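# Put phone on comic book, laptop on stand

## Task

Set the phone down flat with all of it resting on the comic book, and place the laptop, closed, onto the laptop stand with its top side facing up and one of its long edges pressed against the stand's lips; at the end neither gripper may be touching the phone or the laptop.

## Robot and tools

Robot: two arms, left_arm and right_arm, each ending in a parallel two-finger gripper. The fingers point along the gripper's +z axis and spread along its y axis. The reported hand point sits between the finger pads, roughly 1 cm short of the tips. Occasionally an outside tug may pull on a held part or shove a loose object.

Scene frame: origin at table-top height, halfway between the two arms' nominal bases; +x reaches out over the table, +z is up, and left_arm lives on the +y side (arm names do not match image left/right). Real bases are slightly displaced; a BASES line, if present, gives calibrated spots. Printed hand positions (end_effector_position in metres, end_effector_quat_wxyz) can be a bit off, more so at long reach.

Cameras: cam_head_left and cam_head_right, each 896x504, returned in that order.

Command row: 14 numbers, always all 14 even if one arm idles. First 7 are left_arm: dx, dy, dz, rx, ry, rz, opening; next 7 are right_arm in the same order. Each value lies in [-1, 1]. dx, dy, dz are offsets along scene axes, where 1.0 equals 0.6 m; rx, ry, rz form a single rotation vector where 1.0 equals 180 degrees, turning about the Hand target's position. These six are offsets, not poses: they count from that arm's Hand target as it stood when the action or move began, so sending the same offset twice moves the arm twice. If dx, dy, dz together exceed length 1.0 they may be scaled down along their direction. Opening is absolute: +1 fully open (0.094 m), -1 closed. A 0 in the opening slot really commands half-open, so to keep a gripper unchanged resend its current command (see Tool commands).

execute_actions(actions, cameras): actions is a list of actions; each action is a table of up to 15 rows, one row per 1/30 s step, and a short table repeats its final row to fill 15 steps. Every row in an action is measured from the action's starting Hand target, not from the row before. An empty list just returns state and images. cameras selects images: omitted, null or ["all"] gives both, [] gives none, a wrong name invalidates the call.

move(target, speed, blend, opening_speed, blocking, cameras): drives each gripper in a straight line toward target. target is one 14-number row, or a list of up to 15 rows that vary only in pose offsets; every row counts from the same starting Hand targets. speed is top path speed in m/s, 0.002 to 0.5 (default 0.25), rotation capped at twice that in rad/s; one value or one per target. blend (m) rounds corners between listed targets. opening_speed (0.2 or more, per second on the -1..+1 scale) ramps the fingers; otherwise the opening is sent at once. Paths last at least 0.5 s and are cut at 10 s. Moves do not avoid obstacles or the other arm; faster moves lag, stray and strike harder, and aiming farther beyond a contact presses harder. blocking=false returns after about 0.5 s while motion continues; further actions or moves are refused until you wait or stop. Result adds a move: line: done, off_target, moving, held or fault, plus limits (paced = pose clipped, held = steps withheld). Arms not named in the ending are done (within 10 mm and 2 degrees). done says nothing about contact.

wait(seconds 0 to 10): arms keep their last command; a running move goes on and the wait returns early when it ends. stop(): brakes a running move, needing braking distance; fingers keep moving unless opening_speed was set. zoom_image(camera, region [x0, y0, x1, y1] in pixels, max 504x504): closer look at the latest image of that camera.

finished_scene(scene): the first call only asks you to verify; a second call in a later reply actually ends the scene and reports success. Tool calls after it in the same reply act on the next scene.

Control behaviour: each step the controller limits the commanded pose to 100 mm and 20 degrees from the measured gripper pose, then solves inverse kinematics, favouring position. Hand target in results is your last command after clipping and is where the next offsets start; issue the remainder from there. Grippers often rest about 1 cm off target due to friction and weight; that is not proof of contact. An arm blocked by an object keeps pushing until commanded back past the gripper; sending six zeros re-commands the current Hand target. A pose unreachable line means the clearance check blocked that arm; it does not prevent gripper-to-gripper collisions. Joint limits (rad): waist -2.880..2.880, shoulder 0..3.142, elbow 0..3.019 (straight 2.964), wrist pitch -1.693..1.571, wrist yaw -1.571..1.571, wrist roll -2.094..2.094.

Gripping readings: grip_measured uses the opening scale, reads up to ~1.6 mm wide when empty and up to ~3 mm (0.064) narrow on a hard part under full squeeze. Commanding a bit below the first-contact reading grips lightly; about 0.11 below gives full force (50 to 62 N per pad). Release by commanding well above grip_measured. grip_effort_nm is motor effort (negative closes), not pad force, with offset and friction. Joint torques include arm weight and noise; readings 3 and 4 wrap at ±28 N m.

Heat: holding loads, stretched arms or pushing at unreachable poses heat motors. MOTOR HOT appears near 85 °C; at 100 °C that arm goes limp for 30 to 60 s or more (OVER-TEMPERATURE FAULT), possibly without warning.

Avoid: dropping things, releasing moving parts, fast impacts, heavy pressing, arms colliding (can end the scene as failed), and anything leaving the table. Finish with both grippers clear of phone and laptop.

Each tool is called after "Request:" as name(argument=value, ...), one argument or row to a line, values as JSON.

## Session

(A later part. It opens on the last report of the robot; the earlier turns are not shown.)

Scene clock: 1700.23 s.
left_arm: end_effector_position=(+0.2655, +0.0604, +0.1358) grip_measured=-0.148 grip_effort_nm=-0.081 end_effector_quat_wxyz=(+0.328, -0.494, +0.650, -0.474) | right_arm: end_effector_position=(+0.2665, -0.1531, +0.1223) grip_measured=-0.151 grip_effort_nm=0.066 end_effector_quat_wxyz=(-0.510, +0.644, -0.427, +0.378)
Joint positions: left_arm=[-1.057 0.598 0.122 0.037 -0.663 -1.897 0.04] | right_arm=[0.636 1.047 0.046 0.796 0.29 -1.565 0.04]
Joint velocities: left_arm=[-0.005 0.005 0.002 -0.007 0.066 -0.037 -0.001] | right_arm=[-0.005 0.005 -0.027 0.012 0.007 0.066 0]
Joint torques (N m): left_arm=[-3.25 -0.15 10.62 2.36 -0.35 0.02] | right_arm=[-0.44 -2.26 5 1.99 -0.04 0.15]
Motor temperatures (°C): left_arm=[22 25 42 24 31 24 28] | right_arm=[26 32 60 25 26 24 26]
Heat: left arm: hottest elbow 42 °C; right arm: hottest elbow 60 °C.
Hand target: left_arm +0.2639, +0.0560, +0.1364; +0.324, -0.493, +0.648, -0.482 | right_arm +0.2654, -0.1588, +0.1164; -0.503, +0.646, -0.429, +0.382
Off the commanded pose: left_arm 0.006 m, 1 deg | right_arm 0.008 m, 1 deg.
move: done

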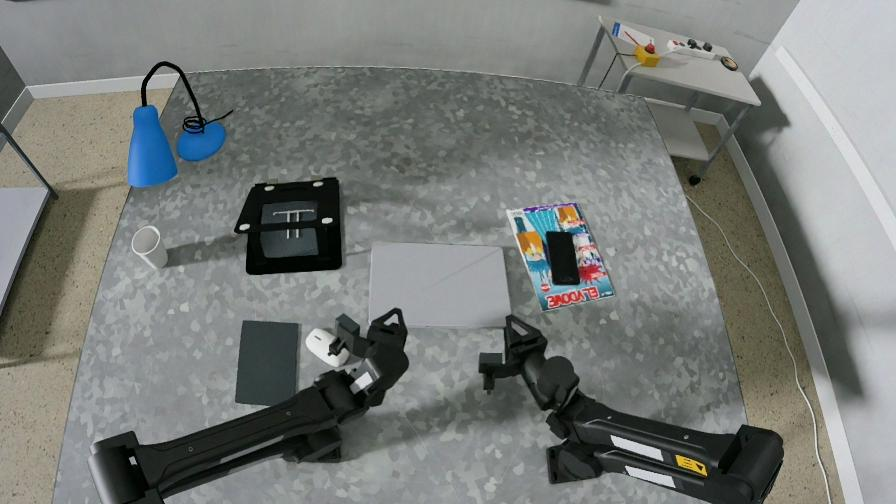

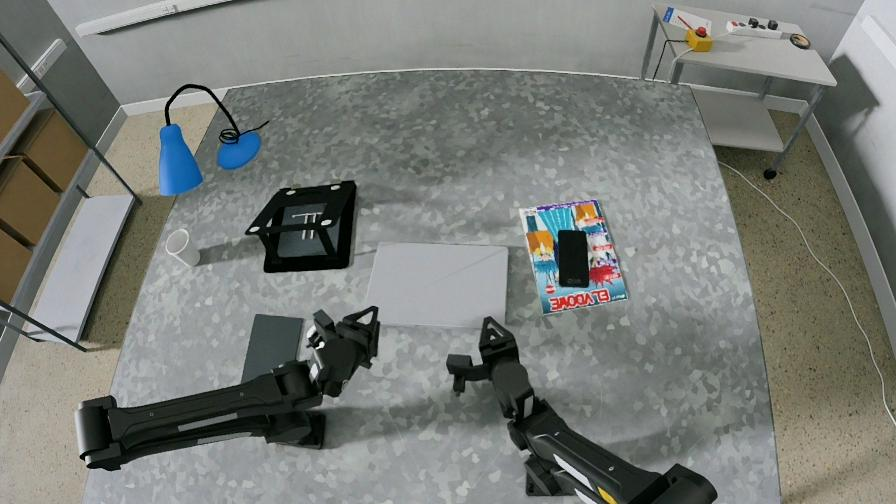

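Request:
move(
  target=[0.0, -0.01, -0.165, 0.007, 0.018, 0, -0.15, 0.002, 0.0, -0.133, -0.017, 0.047, 0, -0.15],
  speed=0.07,
  cameras=["cam_head_left","cam_head_right"],
)

Request:
zoom_image(
  camera="cam_head_left",
  region=[330, 230, 550, 390],
)

Request:
zoom_image(
  camera="cam_head_right",
  region=[330, 230, 550, 390],
)

Scene clock: 1711.93 s.
left_arm: end_effector_position=(+0.2672, +0.0529, +0.0402) grip_measured=-0.148 grip_effort_nm=-0.081 end_effector_quat_wxyz=(+0.312, -0.508, +0.659, -0.458) | right_arm: end_effector_position=(+0.2635, -0.1556, +0.0378) grip_measured=-0.151 grip_effort_nm=0.066 end_effector_quat_wxyz=(-0.453, +0.690, -0.449, +0.343)
Joint positions: left_arm=[-1.058 1.376 0.026 0.845 -0.649 -1.952 0.04] | right_arm=[0.622 1.587 0.039 1.172 0.262 -1.539 0.04]
Joint velocities: left_arm=[-0.005 -0.005 0.002 -0.007 -0.051 -0.066 0.001] | right_arm=[-0.015 0.005 -0.012 -0.002 0.022 -0.066 -0.001]
Joint torques (N m): left_arm=[-3.02 -3.72 3.07 2.19 -0.37 0.09] | right_arm=[-0.32 -5.48 1.69 2.18 -0.03 0.29]
Motor temperatures (°C): left_arm=[22 25 42 24 30 24 28] | right_arm=[26 32 54 25 26 24 26]
Heat: left arm: hottest elbow 42 °C; right arm: hottest elbow 54 °C.
Hand target: left_arm +0.2630, +0.0526, +0.0389; +0.311, -0.503, +0.662, -0.460 | right_arm +0.2662, -0.1585, +0.0365; -0.453, +0.685, -0.455, +0.343
Off the commanded pose: left_arm 0.005 m, 1 deg | right_arm 0.005 m, 1 deg.
move: done

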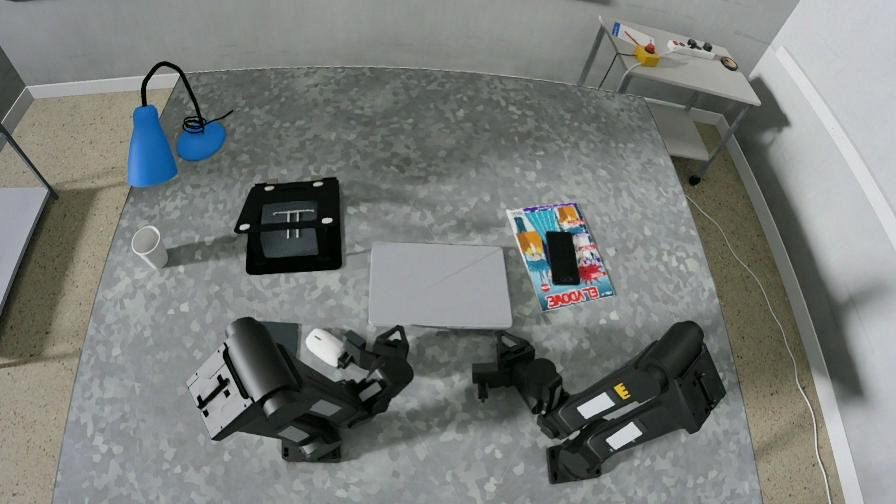

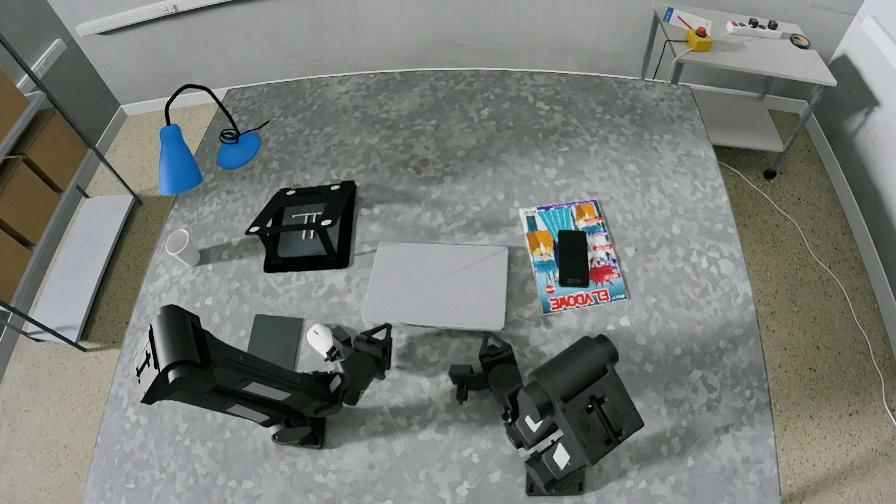

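Scaled by 2.291.

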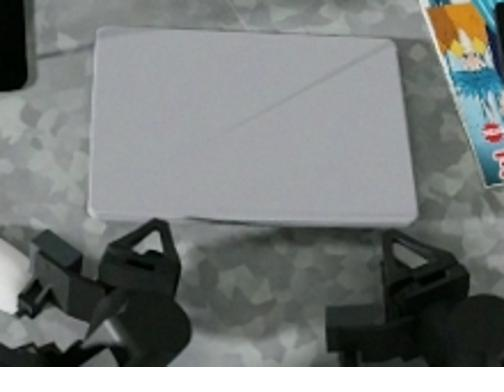

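Scaled by 2.291.

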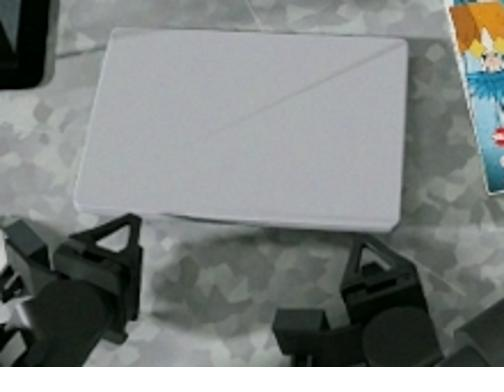

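Request:
move(
  target=[0.095, 0.06, 0.0, 0, 0, 0, -0.15, 0.09, -0.022, 0.0, 0, 0, 0, -0.15],
  speed=0.06,
  cameras=["cam_head_left","cam_head_right"],
)

Request:
zoom_image(
  camera="cam_head_left",
  region=[330, 230, 550, 390],
)

Request:
zoom_image(
  camera="cam_head_right",
  region=[330, 230, 550, 390],
)

Scene clock: 1718.30 s.
left_arm: end_effector_position=(+0.3121, +0.0880, +0.0349) grip_measured=-0.148 grip_effort_nm=-0.085 end_effector_quat_wxyz=(+0.305, -0.504, +0.670, -0.453) | right_arm: end_effector_position=(+0.3112, -0.1717, +0.0399) grip_measured=-0.151 grip_effort_nm=0.066 end_effector_quat_wxyz=(-0.459, +0.684, -0.452, +0.342)
Joint positions: left_arm=[-0.693 1.463 0.026 1 -0.302 -1.761 0.04] | right_arm=[0.422 1.617 0.124 1.141 0.075 -1.598 0.04]
Joint velocities: left_arm=[-0.015 -0.005 -0.007 0.007 -0.007 -0.007 -0.001] | right_arm=[-0.015 0.005 0.017 -0.002 -0.095 0.007 0]
Joint torques (N m): left_arm=[0.15 -4.95 4.53 2.44 -0.05 0.12] | right_arm=[-0.44 -6.65 3.55 1.2 -0.07 0.16]
Motor temperatures (°C): left_arm=[22 25 41 24 30 24 28] | right_arm=[26 32 51 25 25 24 26]
Heat: left arm: hottest elbow 41 °C; right arm: hottest elbow 51 °C.
Hand target: left_arm +0.3197, +0.0875, +0.0394; +0.312, -0.502, +0.663, -0.459 | right_arm +0.3198, -0.1725, +0.0360; -0.454, +0.685, -0.455, +0.344
Off the commanded pose: left_arm 0.009 m, 1 deg | right_arm 0.010 m, 1 deg.
move: done

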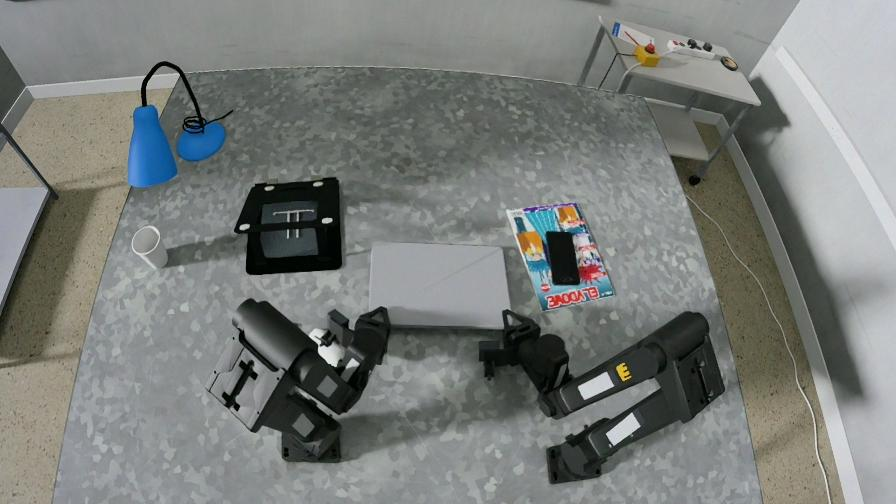

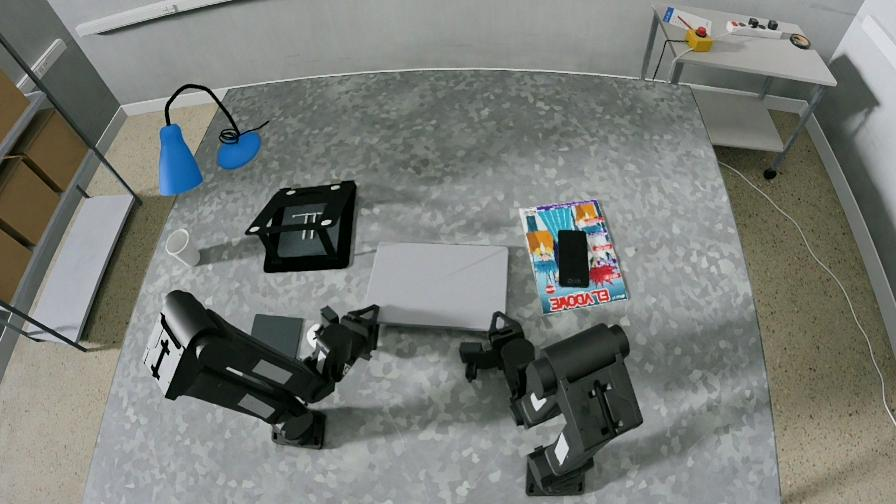

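Scaled by 2.291.

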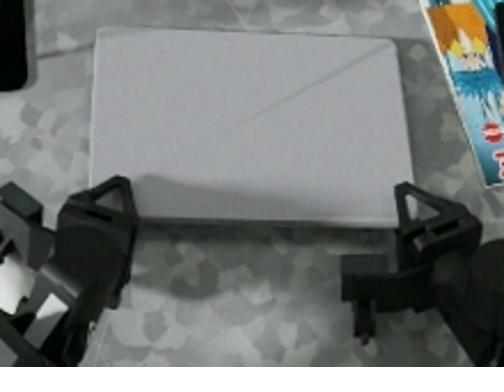

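Scaled by 2.291.

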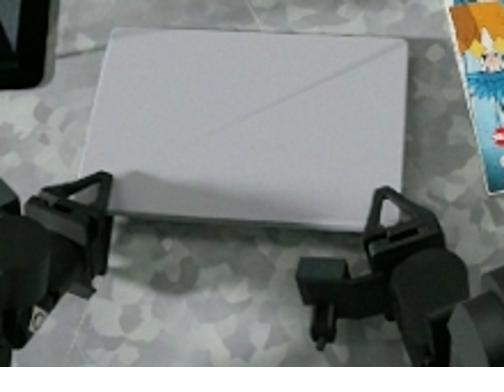

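Request:
move(
  target=[0, 0, 0.0, 0, 0, 0, -0.85, 0, 0, 0.0, 0, 0, 0, -0.85],
  speed=0.06,
  opening_speed=0.3,
  cameras=["cam_head_left"],
)

Scene clock: 1728.97 s.
left_arm: end_effector_position=(+0.3132, +0.0881, +0.0365) grip_measured=-0.541 grip_effort_nm=-1.004 end_effector_quat_wxyz=(+0.302, -0.510, +0.662, -0.459) | right_arm: end_effector_position=(+0.3103, -0.1722, +0.0366) grip_measured=-0.614 grip_effort_nm=-1.038 end_effector_quat_wxyz=(-0.455, +0.687, -0.454, +0.339)
Joint positions: left_arm=[-0.69 1.465 0.026 1.011 -0.301 -1.78 0.022] | right_arm=[0.422 1.623 0.124 1.135 0.075 -1.598 0.018]
Joint velocities: left_arm=[-0.005 0.005 0.002 -0.022 -0.007 -0.037 0.001] | right_arm=[-0.005 -0.005 0.012 -0.007 0.007 -0.022 0]
Joint torques (N m): left_arm=[-0.91 -5.42 4.37 2.28 -0.1 0.34] | right_arm=[-0.32 -7.18 3.52 1.37 -0.06 0.15]
Motor temperatures (°C): left_arm=[22 25 40 24 30 24 28] | right_arm=[26 32 48 25 25 24 26]
Heat: left arm: hottest elbow 40 °C; right arm: hottest elbow 48 °C.
Hand target: left_arm +0.3197, +0.0875, +0.0394; +0.312, -0.503, +0.663, -0.459 | right_arm +0.3199, -0.1726, +0.0360; -0.454, +0.685, -0.455, +0.344
Off the commanded pose: left_arm 0.007 m, 1 deg | right_arm 0.010 m, 1 deg.
move: done
Images, in order (width x height): cam_head_left 896x504.

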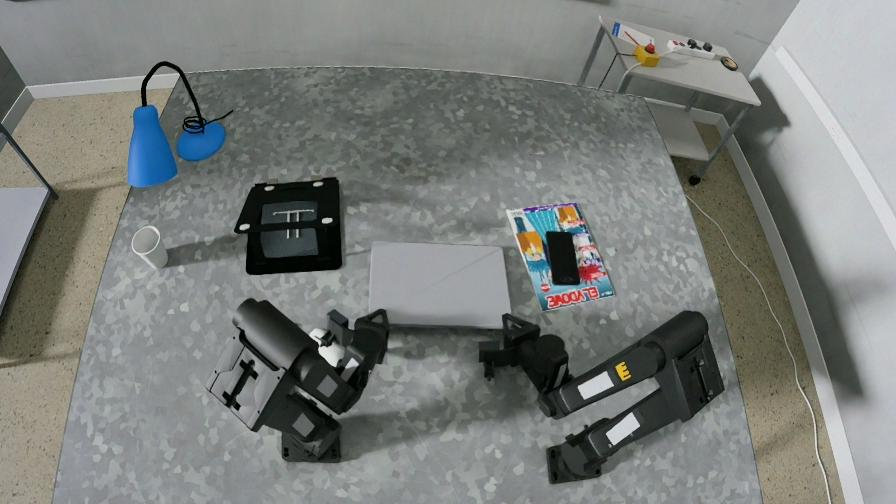

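Request:
move(
  target=[
    [0, 0, 0.1, 0.01, 0.028, 0, -0.85, 0, 0, 0.1, -0.01, 0.028, 0, -0.85],
    [0, 0, 0.2, 0.02, 0.056, 0, -0.85, 0, 0, 0.2, -0.02, 0.056, 0, -0.85],
  ],
  speed=0.07,
  cameras=["cam_head_left", "cam_head_right"],
)

Scene clock: 1744.00 s.
left_arm: end_effector_position=(+0.3005, +0.0887, +0.1124) grip_measured=-0.602 grip_effort_nm=-1.009 end_effector_quat_wxyz=(+0.237, -0.555, +0.703, -0.376) | right_arm: end_effector_position=(+0.2988, -0.1714, +0.1165) grip_measured=-0.641 grip_effort_nm=-1.043 end_effector_quat_wxyz=(-0.380, +0.731, -0.507, +0.253)
Joint positions: left_arm=[-0.689 0.685 0.253 -0.243 -0.254 -1.873 0.019] | right_arm=[0.42 0.888 0.314 -0.05 0.041 -1.523 0.017]
Joint velocities: left_arm=[0.005 -0.005 -0.007 0.007 0.051 -0.022 0] | right_arm=[-0.005 0.005 -0.007 -0.002 -0.037 -0.066 0.001]
Joint torques (N m): left_arm=[0.03 -3.55 18.02 0.64 -0.74 0.82] | right_arm=[-0.62 -6.48 12.6 1.05 0.76 -0.42]
Motor temperatures (°C): left_arm=[22 25 39 24 30 24 28] | right_arm=[26 32 45 25 25 24 27]
Heat: left arm: hottest elbow 39 °C; right arm: hottest elbow 45 °C.
Hand target: left_arm +0.3217, +0.0848, +0.1574; +0.269, -0.531, +0.702, -0.392 | right_arm +0.3217, -0.1726, +0.1558; -0.391, +0.726, -0.482, +0.295
Off the commanded pose: left_arm 0.051 m, 5 deg | right_arm 0.045 m, 6 deg.
move: off_target (left_arm, right_arm)

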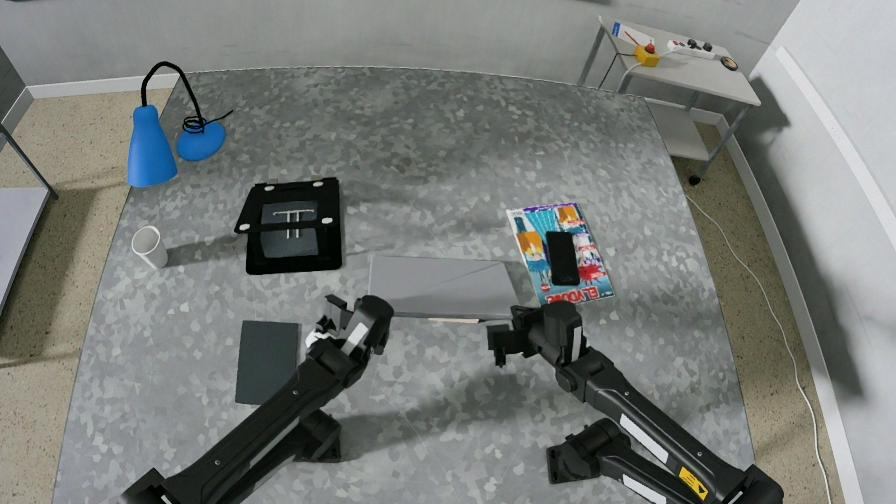

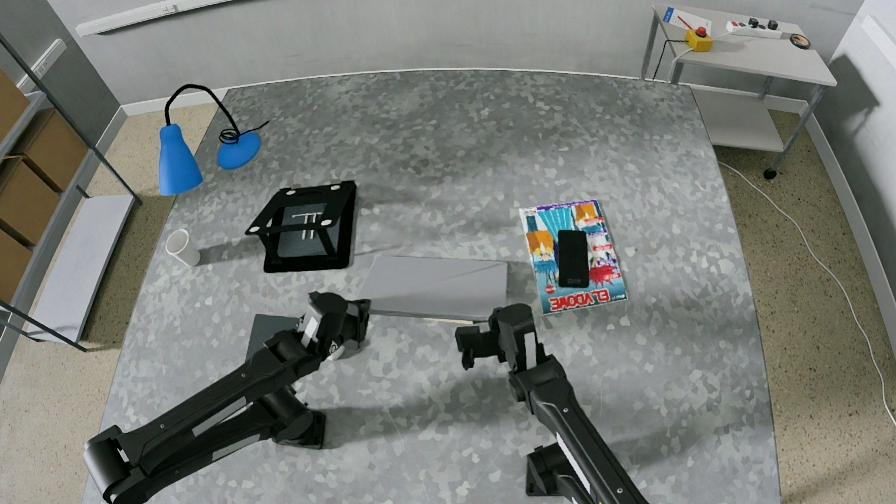

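Request:
move(
  target=[
    [0, 0, 0.12, 0, 0, 0, -0.85, 0, 0, 0.12, 0, 0, 0, -0.85],
    [0, 0, 0.3, 0, 0, 0, -0.85, 0, 0, 0.3, 0, 0, 0, -0.85],
  ],
  speed=0.09,
  cameras=["cam_head_left", "cam_head_right"],
)

Scene clock: 1749.60 s.
left_arm: end_effector_position=(+0.2999, +0.0879, +0.2479) grip_measured=-0.621 grip_effort_nm=-1.009 end_effector_quat_wxyz=(+0.226, -0.568, +0.717, -0.336) | right_arm: end_effector_position=(+0.2957, -0.1718, +0.2476) grip_measured=-0.641 grip_effort_nm=-1.043 end_effector_quat_wxyz=(-0.347, +0.733, -0.539, +0.226)
Joint positions: left_arm=[-0.697 0.614 0.642 -0.798 -0.263 -1.897 0.018] | right_arm=[0.432 0.736 0.669 -0.651 0.059 -1.463 0.017]
Joint velocities: left_arm=[-0.024 0.005 -0.002 -0.012 0.066 0.022 0.001] | right_arm=[0.005 -0.015 -0.012 -0.002 0.066 0.022 -0.001]
Joint torques (N m): left_arm=[-0.26 -4.25 24.75 1.66 -1.05 1.01] | right_arm=[-0.73 -6.12 18.73 1.85 0.77 -0.9]
Motor temperatures (°C): left_arm=[22 25 42 24 31 24 28] | right_arm=[26 32 47 25 26 24 27]
Heat: left arm: hottest elbow 42 °C; right arm: hottest elbow 47 °C.
Hand target: left_arm +0.3236, +0.0824, +0.3372; +0.269, -0.531, +0.702, -0.392 | right_arm +0.3236, -0.1722, +0.3359; -0.391, +0.726, -0.482, +0.295
Off the commanded pose: left_arm 0.092 m, 9 deg | right_arm 0.092 m, 11 deg.
move: off_target (left_arm, right_arm); limits=paced

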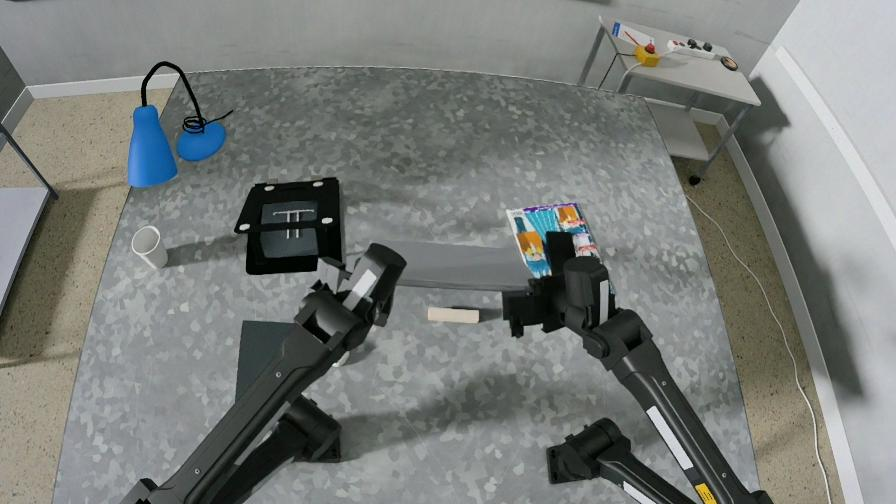

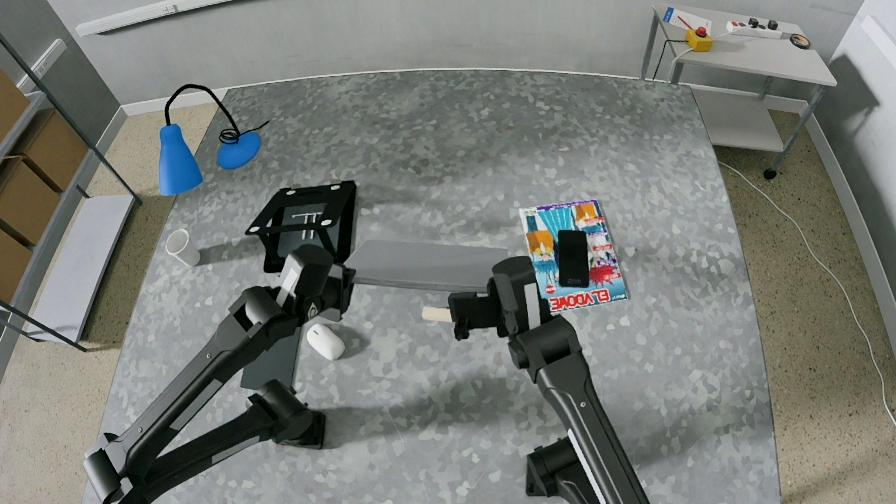

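Request:
move(
  target=[
    [0, 0, 0.12, -0.015, -0.042, 0, -0.85, 0, 0, 0.12, 0.015, -0.042, 0, -0.85],
  ],
  speed=0.08,
  cameras=["cam_head_left", "cam_head_right"],
)

Scene clock: 1753.57 s.
left_arm: end_effector_position=(+0.2996, +0.0886, +0.2708) grip_measured=-0.624 grip_effort_nm=-1.009 end_effector_quat_wxyz=(+0.253, -0.554, +0.702, -0.370) | right_arm: end_effector_position=(+0.2960, -0.1721, +0.2719) grip_measured=-0.642 grip_effort_nm=-1.038 end_effector_quat_wxyz=(-0.377, +0.721, -0.523, +0.255)
Joint positions: left_arm=[-0.722 0.564 0.642 -0.758 -0.311 -1.881 0.018] | right_arm=[0.441 0.688 0.669 -0.609 0.08 -1.481 0.017]
Joint velocities: left_arm=[-0.015 0.015 0.002 0.007 0.007 -0.051 0.001] | right_arm=[-0.005 -0.005 0.002 0.007 0.022 -0.007 0]
Joint torques (N m): left_arm=[-1.26 -5.48 23.88 3.03 -1.29 0.99] | right_arm=[-0.15 -7.65 17.74 3.18 0.88 -0.75]
Motor temperatures (°C): left_arm=[22 25 45 24 31 24 29] | right_arm=[26 32 50 25 26 24 27]
Heat: left arm: hottest elbow 45 °C; right arm: hottest elbow 50 °C.
Hand target: left_arm +0.3169, +0.0837, +0.3695; +0.301, -0.510, +0.673, -0.443 | right_arm +0.3161, -0.1721, +0.3702; -0.438, +0.696, -0.462, +0.332
Off the commanded pose: left_arm 0.141 m, 12 deg; position clipped | right_arm 0.139 m, 13 deg; position clipped.
move: off_target (left_arm, right_arm); limits=paced

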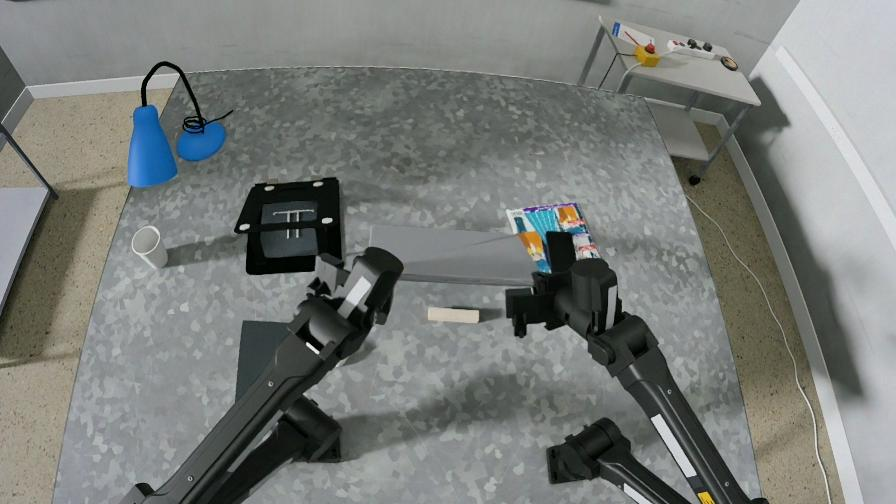

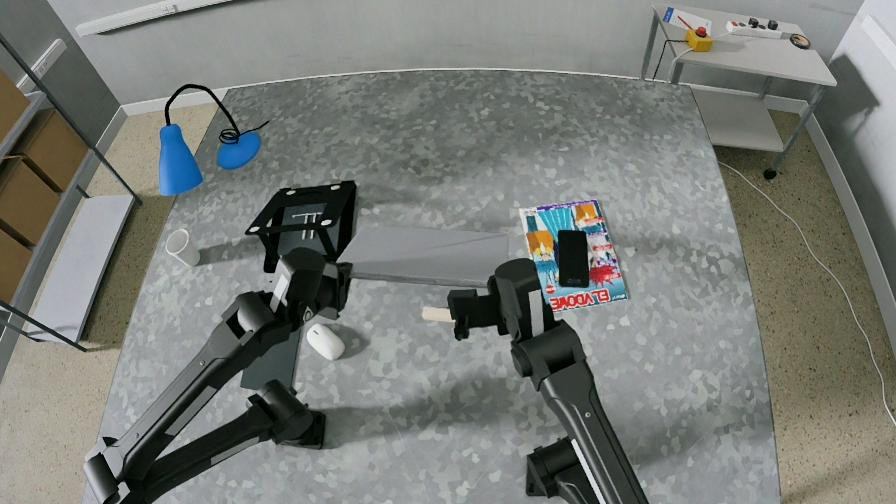

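Request:
move(
  target=[
    [0, 0, 0.08, 0, 0, 0, -0.85, 0, 0, 0.08, 0, 0, 0, -0.85],
  ],
  speed=0.08,
  cameras=[],
)

Scene clock: 1757.23 s.
left_arm: end_effector_position=(+0.2972, +0.0888, +0.2753) grip_measured=-0.624 grip_effort_nm=-1.004 end_effector_quat_wxyz=(+0.257, -0.551, +0.699, -0.376) | right_arm: end_effector_position=(+0.2933, -0.1721, +0.2774) grip_measured=-0.642 grip_effort_nm=-1.043 end_effector_quat_wxyz=(-0.382, +0.718, -0.520, +0.261)
Joint positions: left_arm=[-0.731 0.549 0.642 -0.758 -0.32 -1.88 0.018] | right_arm=[0.449 0.672 0.669 -0.609 0.089 -1.481 0.017]
Joint velocities: left_arm=[-0.005 -0.005 0.002 -0.022 -0.037 0.007 0] | right_arm=[-0.005 -0.024 -0.007 -0.002 0.007 -0.007 0]
Joint torques (N m): left_arm=[-1.08 -4.72 24.79 2.06 -1.26 0.93] | right_arm=[0.09 -7.24 18.33 2.37 0.85 -0.72]
Motor temperatures (°C): left_arm=[22 25 47 24 31 24 29] | right_arm=[26 32 53 25 26 24 27]
Heat: left arm: hottest elbow 47 °C; right arm: hottest elbow 53 °C.
Hand target: left_arm +0.3110, +0.0848, +0.3745; +0.301, -0.510, +0.673, -0.443 | right_arm +0.3095, -0.1721, +0.3764; -0.438, +0.696, -0.462, +0.332
Off the commanded pose: left_arm 0.144 m, 11 deg; position clipped | right_arm 0.143 m, 13 deg; position clipped.
move: off_target (left_arm, right_arm); limits=paced
No camera images: "cameras" was empty.

Request:
move(
  target=[
    [-0.01, 0.25, 0.0, 0, 0, 0, -0.85, -0.01, 0.25, 0.0, 0, 0, 0, -0.85],
  ],
  speed=0.1,
  cameras=["cam_head_left", "cam_head_right"],
)

Scene clock: 1771.30 s.
left_arm: end_effector_position=(+0.2929, +0.2253, +0.2854) grip_measured=-0.631 grip_effort_nm=-1.009 end_effector_quat_wxyz=(+0.219, -0.558, +0.685, -0.414) | right_arm: end_effector_position=(+0.2892, -0.0355, +0.2993) grip_measured=-0.643 grip_effort_nm=-1.043 end_effector_quat_wxyz=(-0.389, +0.715, -0.500, +0.295)
Joint positions: left_arm=[0.263 0.429 0.642 -0.934 0.557 -1.334 0.017] | right_arm=[0.91 0.939 0.826 -0.527 0.505 -1.264 0.017]
Joint velocities: left_arm=[-0.015 -0.005 0.002 -0.022 0.037 -0.037 0] | right_arm=[-0.005 -0.024 -0.002 0.007 -0.022 -0.066 -0.001]
Joint torques (N m): left_arm=[0.67 -0.91 24.76 2.55 0.44 0.35] | right_arm=[0.91 -8.53 17.14 2.43 1.23 -0.74]
Motor temperatures (°C): left_arm=[22 25 55 24 32 24 29] | right_arm=[26 32 61 25 26 25 27]
Heat: left arm: hottest elbow 55 °C; right arm: hottest elbow 61 °C.
Hand target: left_arm +0.3072, +0.2365, +0.3754; +0.302, -0.510, +0.675, -0.440 | right_arm +0.3049, -0.0210, +0.3758; -0.438, +0.697, -0.463, +0.331
Off the commanded pose: left_arm 0.090 m, 11 deg | right_arm 0.080 m, 9 deg.
move: off_target (left_arm, right_arm)

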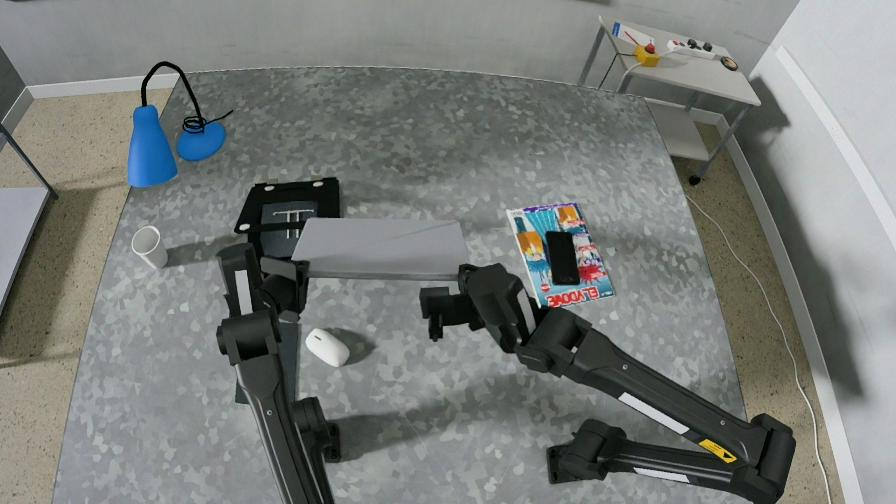

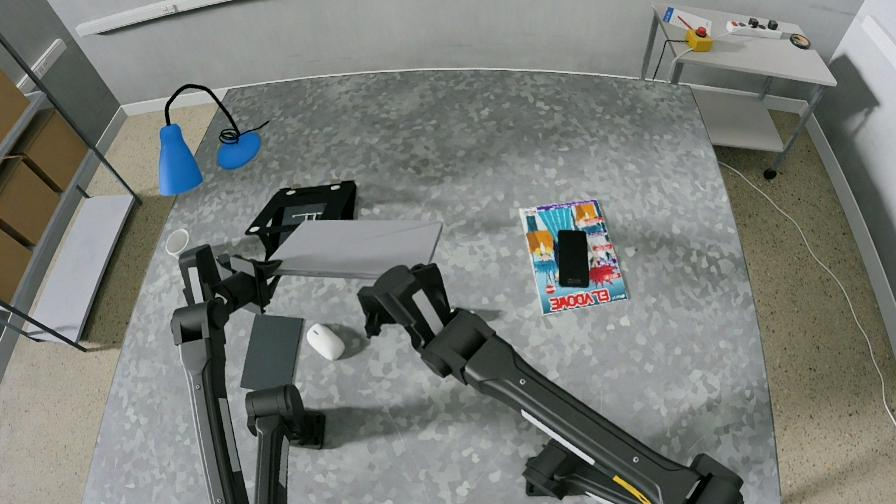

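Request:
move(
  target=[
    [0.0, 0.3, 0.0, 0, 0, 0.0, -0.85, 0.02, 0.3, 0.0, 0, 0, 0, -0.85],
  ],
  speed=0.12,
  cameras=["cam_head_left", "cam_head_right"],
)

Scene clock: 1775.43 s.
left_arm: end_effector_position=(+0.2935, +0.3962, +0.2968) grip_measured=-0.637 grip_effort_nm=-1.009 end_effector_quat_wxyz=(+0.225, -0.558, +0.664, -0.445) | right_arm: end_effector_position=(+0.3100, +0.1364, +0.3173) grip_measured=-0.648 grip_effort_nm=-1.038 end_effector_quat_wxyz=(-0.403, +0.708, -0.488, +0.312)
Joint positions: left_arm=[1.014 0.927 0.878 -1.313 1.031 -0.474 0.017] | right_arm=[1.116 1.372 1.19 -0.491 0.691 -1.157 0.017]
Joint velocities: left_arm=[0.005 -0.015 -0.002 -0.007 -0.007 -0.037 0] | right_arm=[-0.015 -0.005 0.007 -0.007 0.066 0.007 0.001]
Joint torques (N m): left_arm=[-0.67 -7.3 24.34 0.36 2.36 0.29] | right_arm=[1.32 -14.15 16.43 1.89 1.05 -0.55]
Motor temperatures (°C): left_arm=[22 25 56 24 32 24 29] | right_arm=[26 32 60 25 27 25 27]
Heat: left arm: hottest elbow 56 °C; right arm: hottest elbow 60 °C.
Hand target: left_arm +0.3078, +0.4164, +0.3745; +0.299, -0.510, +0.677, -0.438 | right_arm +0.3191, +0.1591, +0.3746; -0.437, +0.697, -0.463, +0.330
Off the commanded pose: left_arm 0.082 m, 10 deg | right_arm 0.063 m, 6 deg.
move: off_target (left_arm, right_arm); limits=paced

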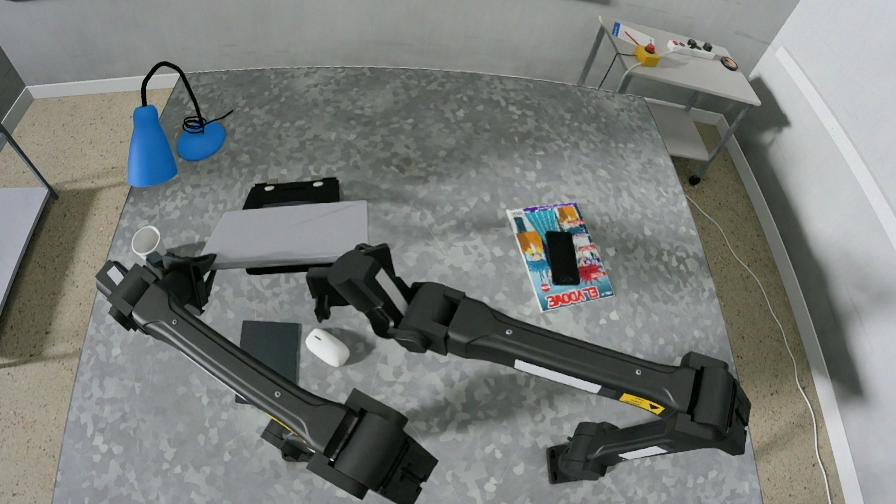

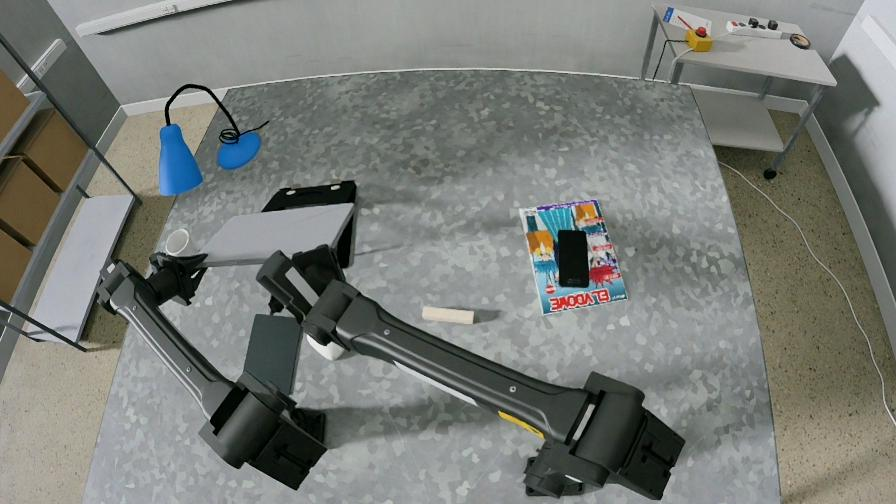

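Request:
move(
  target=[
    [0.27, 0.02, 0.0, 0, 0, 0.0, -0.85, 0.27, 0.02, 0.0, 0, 0, 0, -0.85],
  ],
  speed=0.09,
  cameras=["cam_head_left", "cam_head_right"],
)

Request:
zoom_image(
  camera="cam_head_left",
  region=[170, 130, 390, 290],
)

Request:
zoom_image(
  camera="cam_head_right",
  region=[170, 130, 390, 290],
)

Scene clock: 1783.67 s.
left_arm: end_effector_position=(+0.4173, +0.4055, +0.2540) grip_measured=-0.637 grip_effort_nm=-1.013 end_effector_quat_wxyz=(+0.206, -0.589, +0.651, -0.432) | right_arm: end_effector_position=(+0.4481, +0.1494, +0.2881) grip_measured=-0.652 grip_effort_nm=-1.038 end_effector_quat_wxyz=(-0.379, +0.728, -0.488, +0.297)
Joint positions: left_arm=[0.687 1.126 0.878 -0.717 0.85 -1.035 0.017] | right_arm=[0.883 1.609 1.395 -0.435 0.476 -1.311 0.016]
Joint velocities: left_arm=[-0.015 -0.005 -0.017 0.017 0.007 -0.007 -0.001] | right_arm=[0.005 -0.005 -0.012 -0.002 -0.066 0.007 0]
Joint torques (N m): left_arm=[-4.07 -11.34 24.17 3.06 1.3 0.44] | right_arm=[-0.67 -19.78 18.19 2.89 0.8 -0.57]
Motor temperatures (°C): left_arm=[22 25 59 24 34 24 29] | right_arm=[26 32 59 25 27 25 27]
Heat: left arm: hottest elbow 59 °C; right arm: hottest elbow 59 °C.
Hand target: left_arm +0.4564, +0.4215, +0.3448; +0.301, -0.510, +0.676, -0.439 | right_arm +0.4821, +0.1682, +0.3746; -0.438, +0.697, -0.462, +0.331
Off the commanded pose: left_arm 0.133 m, 14 deg; position clipped | right_arm 0.095 m, 9 deg.
move: off_target (left_arm, right_arm); limits=paced

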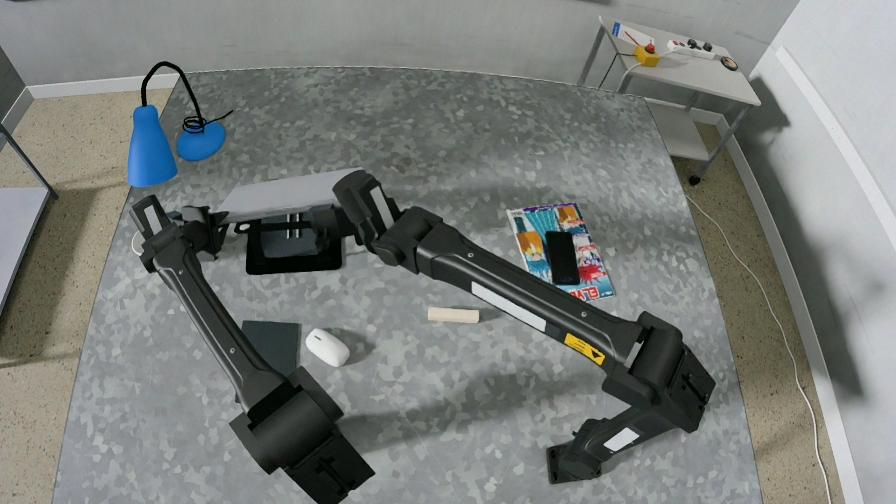

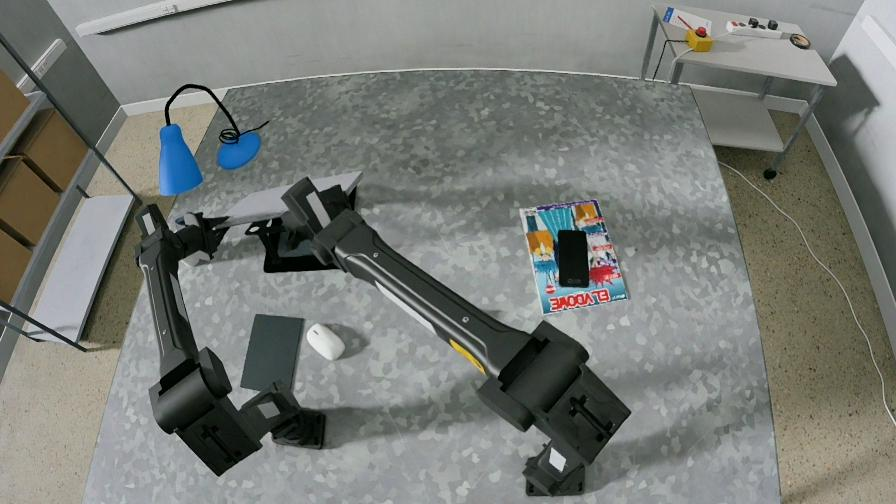

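Scaled by 2.291.

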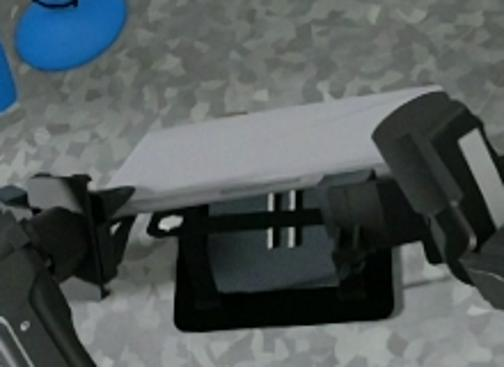

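Scaled by 2.291.

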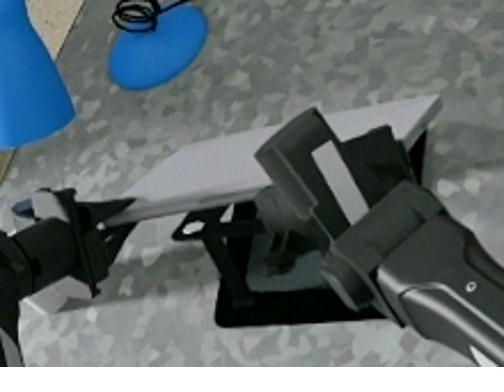

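Request:
move(
  target=[
    [0.095, 0.0, -0.06, 0, 0, 0.0, -0.85, 0.07, 0.0, -0.1, 0, 0, 0, -0.85],
  ],
  speed=0.06,
  cameras=["cam_head_left", "cam_head_right"],
)

Request:
zoom_image(
  camera="cam_head_left",
  region=[170, 130, 390, 290],
)

Request:
zoom_image(
  camera="cam_head_right",
  region=[170, 130, 390, 290],
)

Scene clock: 1798.10 s.
left_arm: end_effector_position=(+0.4679, +0.4061, +0.2152) grip_measured=-0.637 grip_effort_nm=-1.009 end_effector_quat_wxyz=(+0.210, -0.585, +0.659, -0.423) | right_arm: end_effector_position=(+0.4945, +0.1503, +0.2416) grip_measured=-0.653 grip_effort_nm=-1.038 end_effector_quat_wxyz=(-0.387, +0.719, -0.496, +0.295)
Joint positions: left_arm=[0.595 1.265 0.878 -0.509 0.783 -1.115 0.017] | right_arm=[0.821 1.716 1.395 -0.298 0.429 -1.331 0.016]
Joint velocities: left_arm=[-0.015 -0.005 -0.007 -0.002 0.037 0.066 0] | right_arm=[-0.015 0.005 -0.002 -0.012 0.037 -0.022 0]
Joint torques (N m): left_arm=[-3.43 -14.51 22.2 3.15 1.2 0.22] | right_arm=[-0.21 -21.89 15.82 3.14 0.68 -0.65]
Motor temperatures (°C): left_arm=[22 25 63 24 34 24 29] | right_arm=[26 34 64 25 27 25 28]
Heat: left arm: hottest elbow 63 °C; right arm: hottest elbow 64 °C.
Hand target: left_arm +0.5111, +0.4200, +0.3045; +0.301, -0.510, +0.676, -0.439 | right_arm +0.5240, +0.1671, +0.3143; -0.438, +0.696, -0.462, +0.331
Off the commanded pose: left_arm 0.105 m, 14 deg; position clipped | right_arm 0.081 m, 9 deg.
move: off_target (left_arm, right_arm); limits=paced

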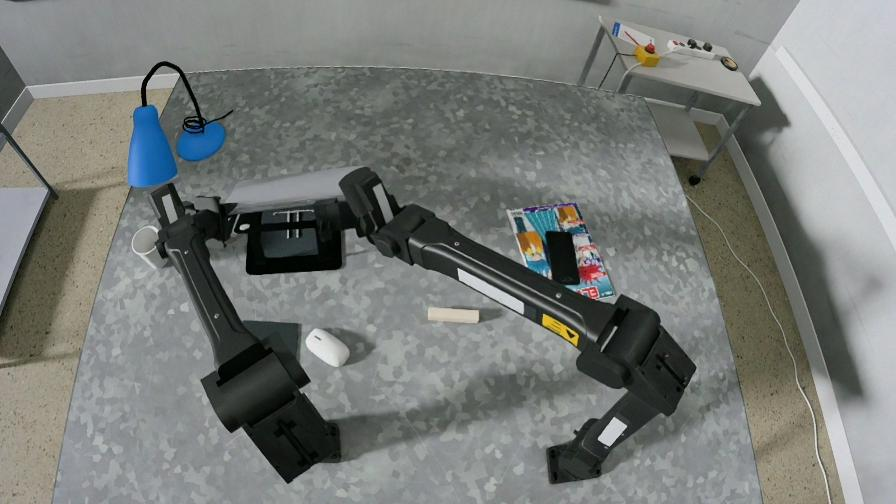

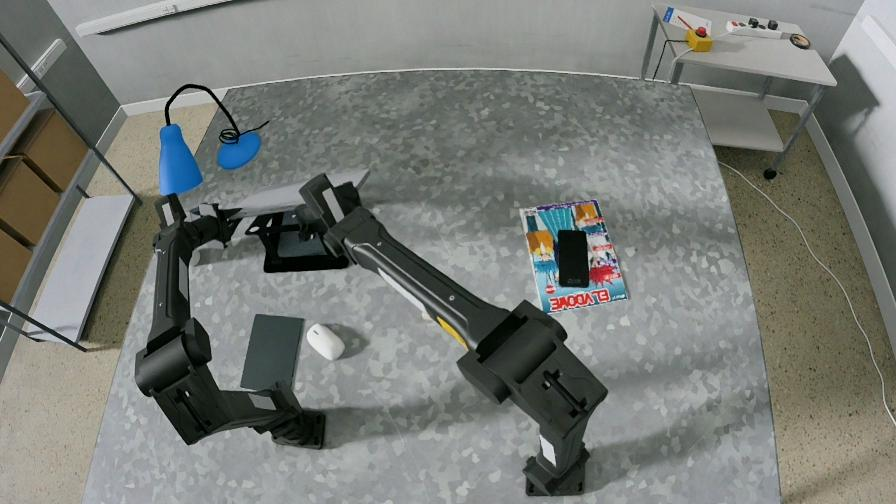

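Scaled by 2.291.

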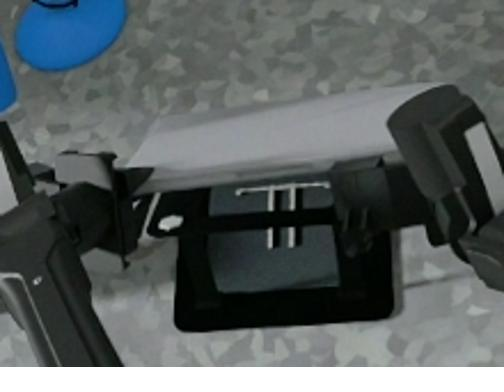

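Scaled by 2.291.

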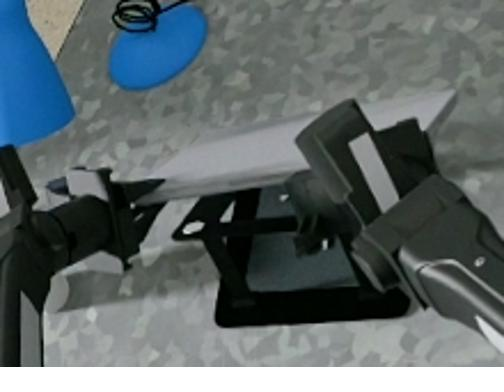

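Request:
move(
  target=[
    [0.015, 0.0, -0.065, 0, 0, 0.0, -0.85, 0.0, 0.0, -0.11, 0, 0, 0, -0.85],
  ],
  speed=0.05,
  cameras=["cam_head_left", "cam_head_right"],
)

Request:
zoom_image(
  camera="cam_head_left",
  region=[170, 130, 390, 290],
)

Request:
zoom_image(
  camera="cam_head_right",
  region=[170, 130, 390, 290],
)

Scene clock: 1803.20 s.
left_arm: end_effector_position=(+0.4896, +0.4170, +0.1995) grip_measured=-0.637 grip_effort_nm=-1.009 end_effector_quat_wxyz=(+0.232, -0.573, +0.662, -0.424) | right_arm: end_effector_position=(+0.5126, +0.1635, +0.2173) grip_measured=-0.654 grip_effort_nm=-1.043 end_effector_quat_wxyz=(-0.415, +0.702, -0.495, +0.301)
Joint positions: left_arm=[0.584 1.335 0.878 -0.382 0.771 -1.124 0.017] | right_arm=[0.815 1.783 1.383 -0.149 0.429 -1.336 0.016]
Joint velocities: left_arm=[-0.005 -0.005 -0.012 -0.007 -0.007 0.037 0.001] | right_arm=[0.005 0.005 -0.012 0.002 0.022 0.007 0]
Joint torques (N m): left_arm=[-3.78 -14.97 17.62 3.47 1.14 0.26] | right_arm=[0.21 -22.36 10.06 3.38 0.5 -0.59]
Motor temperatures (°C): left_arm=[22 25 62 24 34 24 29] | right_arm=[26 35 64 25 26 25 28]
Heat: left arm: hottest elbow 62 °C; right arm: hottest elbow 64 °C.
Hand target: left_arm +0.5200, +0.4199, +0.2656; +0.301, -0.510, +0.675, -0.439 | right_arm +0.5235, +0.1670, +0.2484; -0.438, +0.697, -0.462, +0.331
Off the commanded pose: left_arm 0.073 m, 11 deg | right_arm 0.033 m, 6 deg.
move: off_target (left_arm, right_arm)

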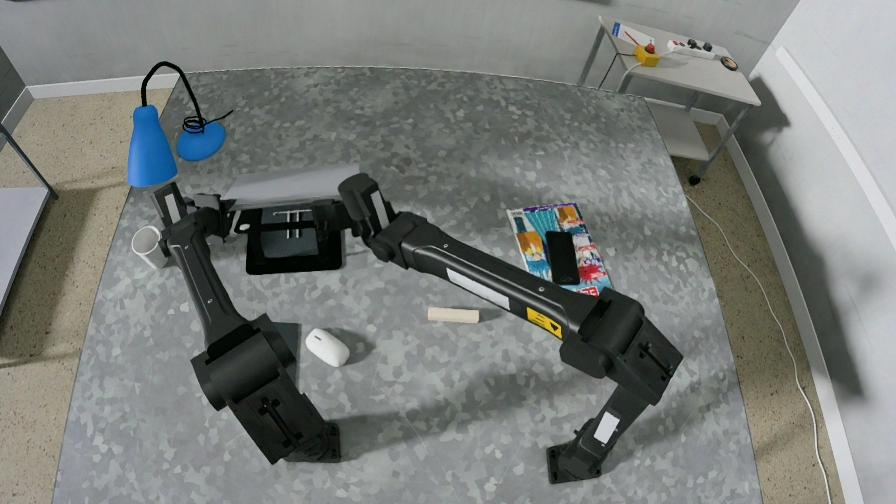

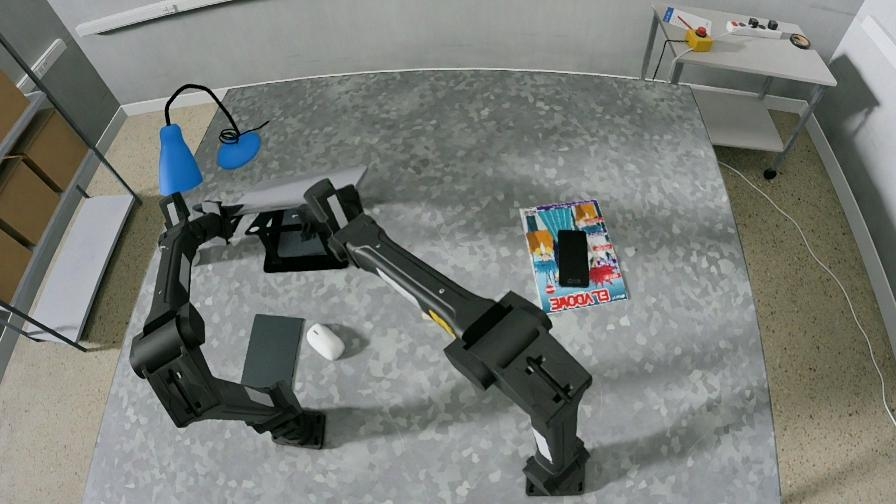

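Scaled by 2.291.

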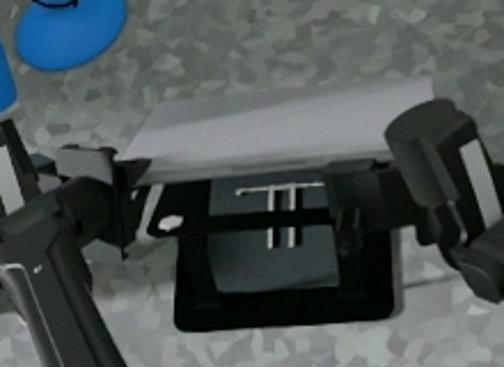

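Scaled by 2.291.

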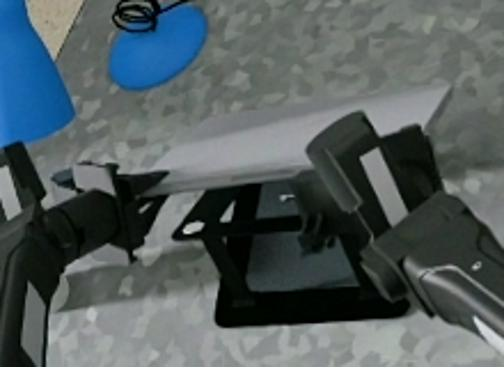

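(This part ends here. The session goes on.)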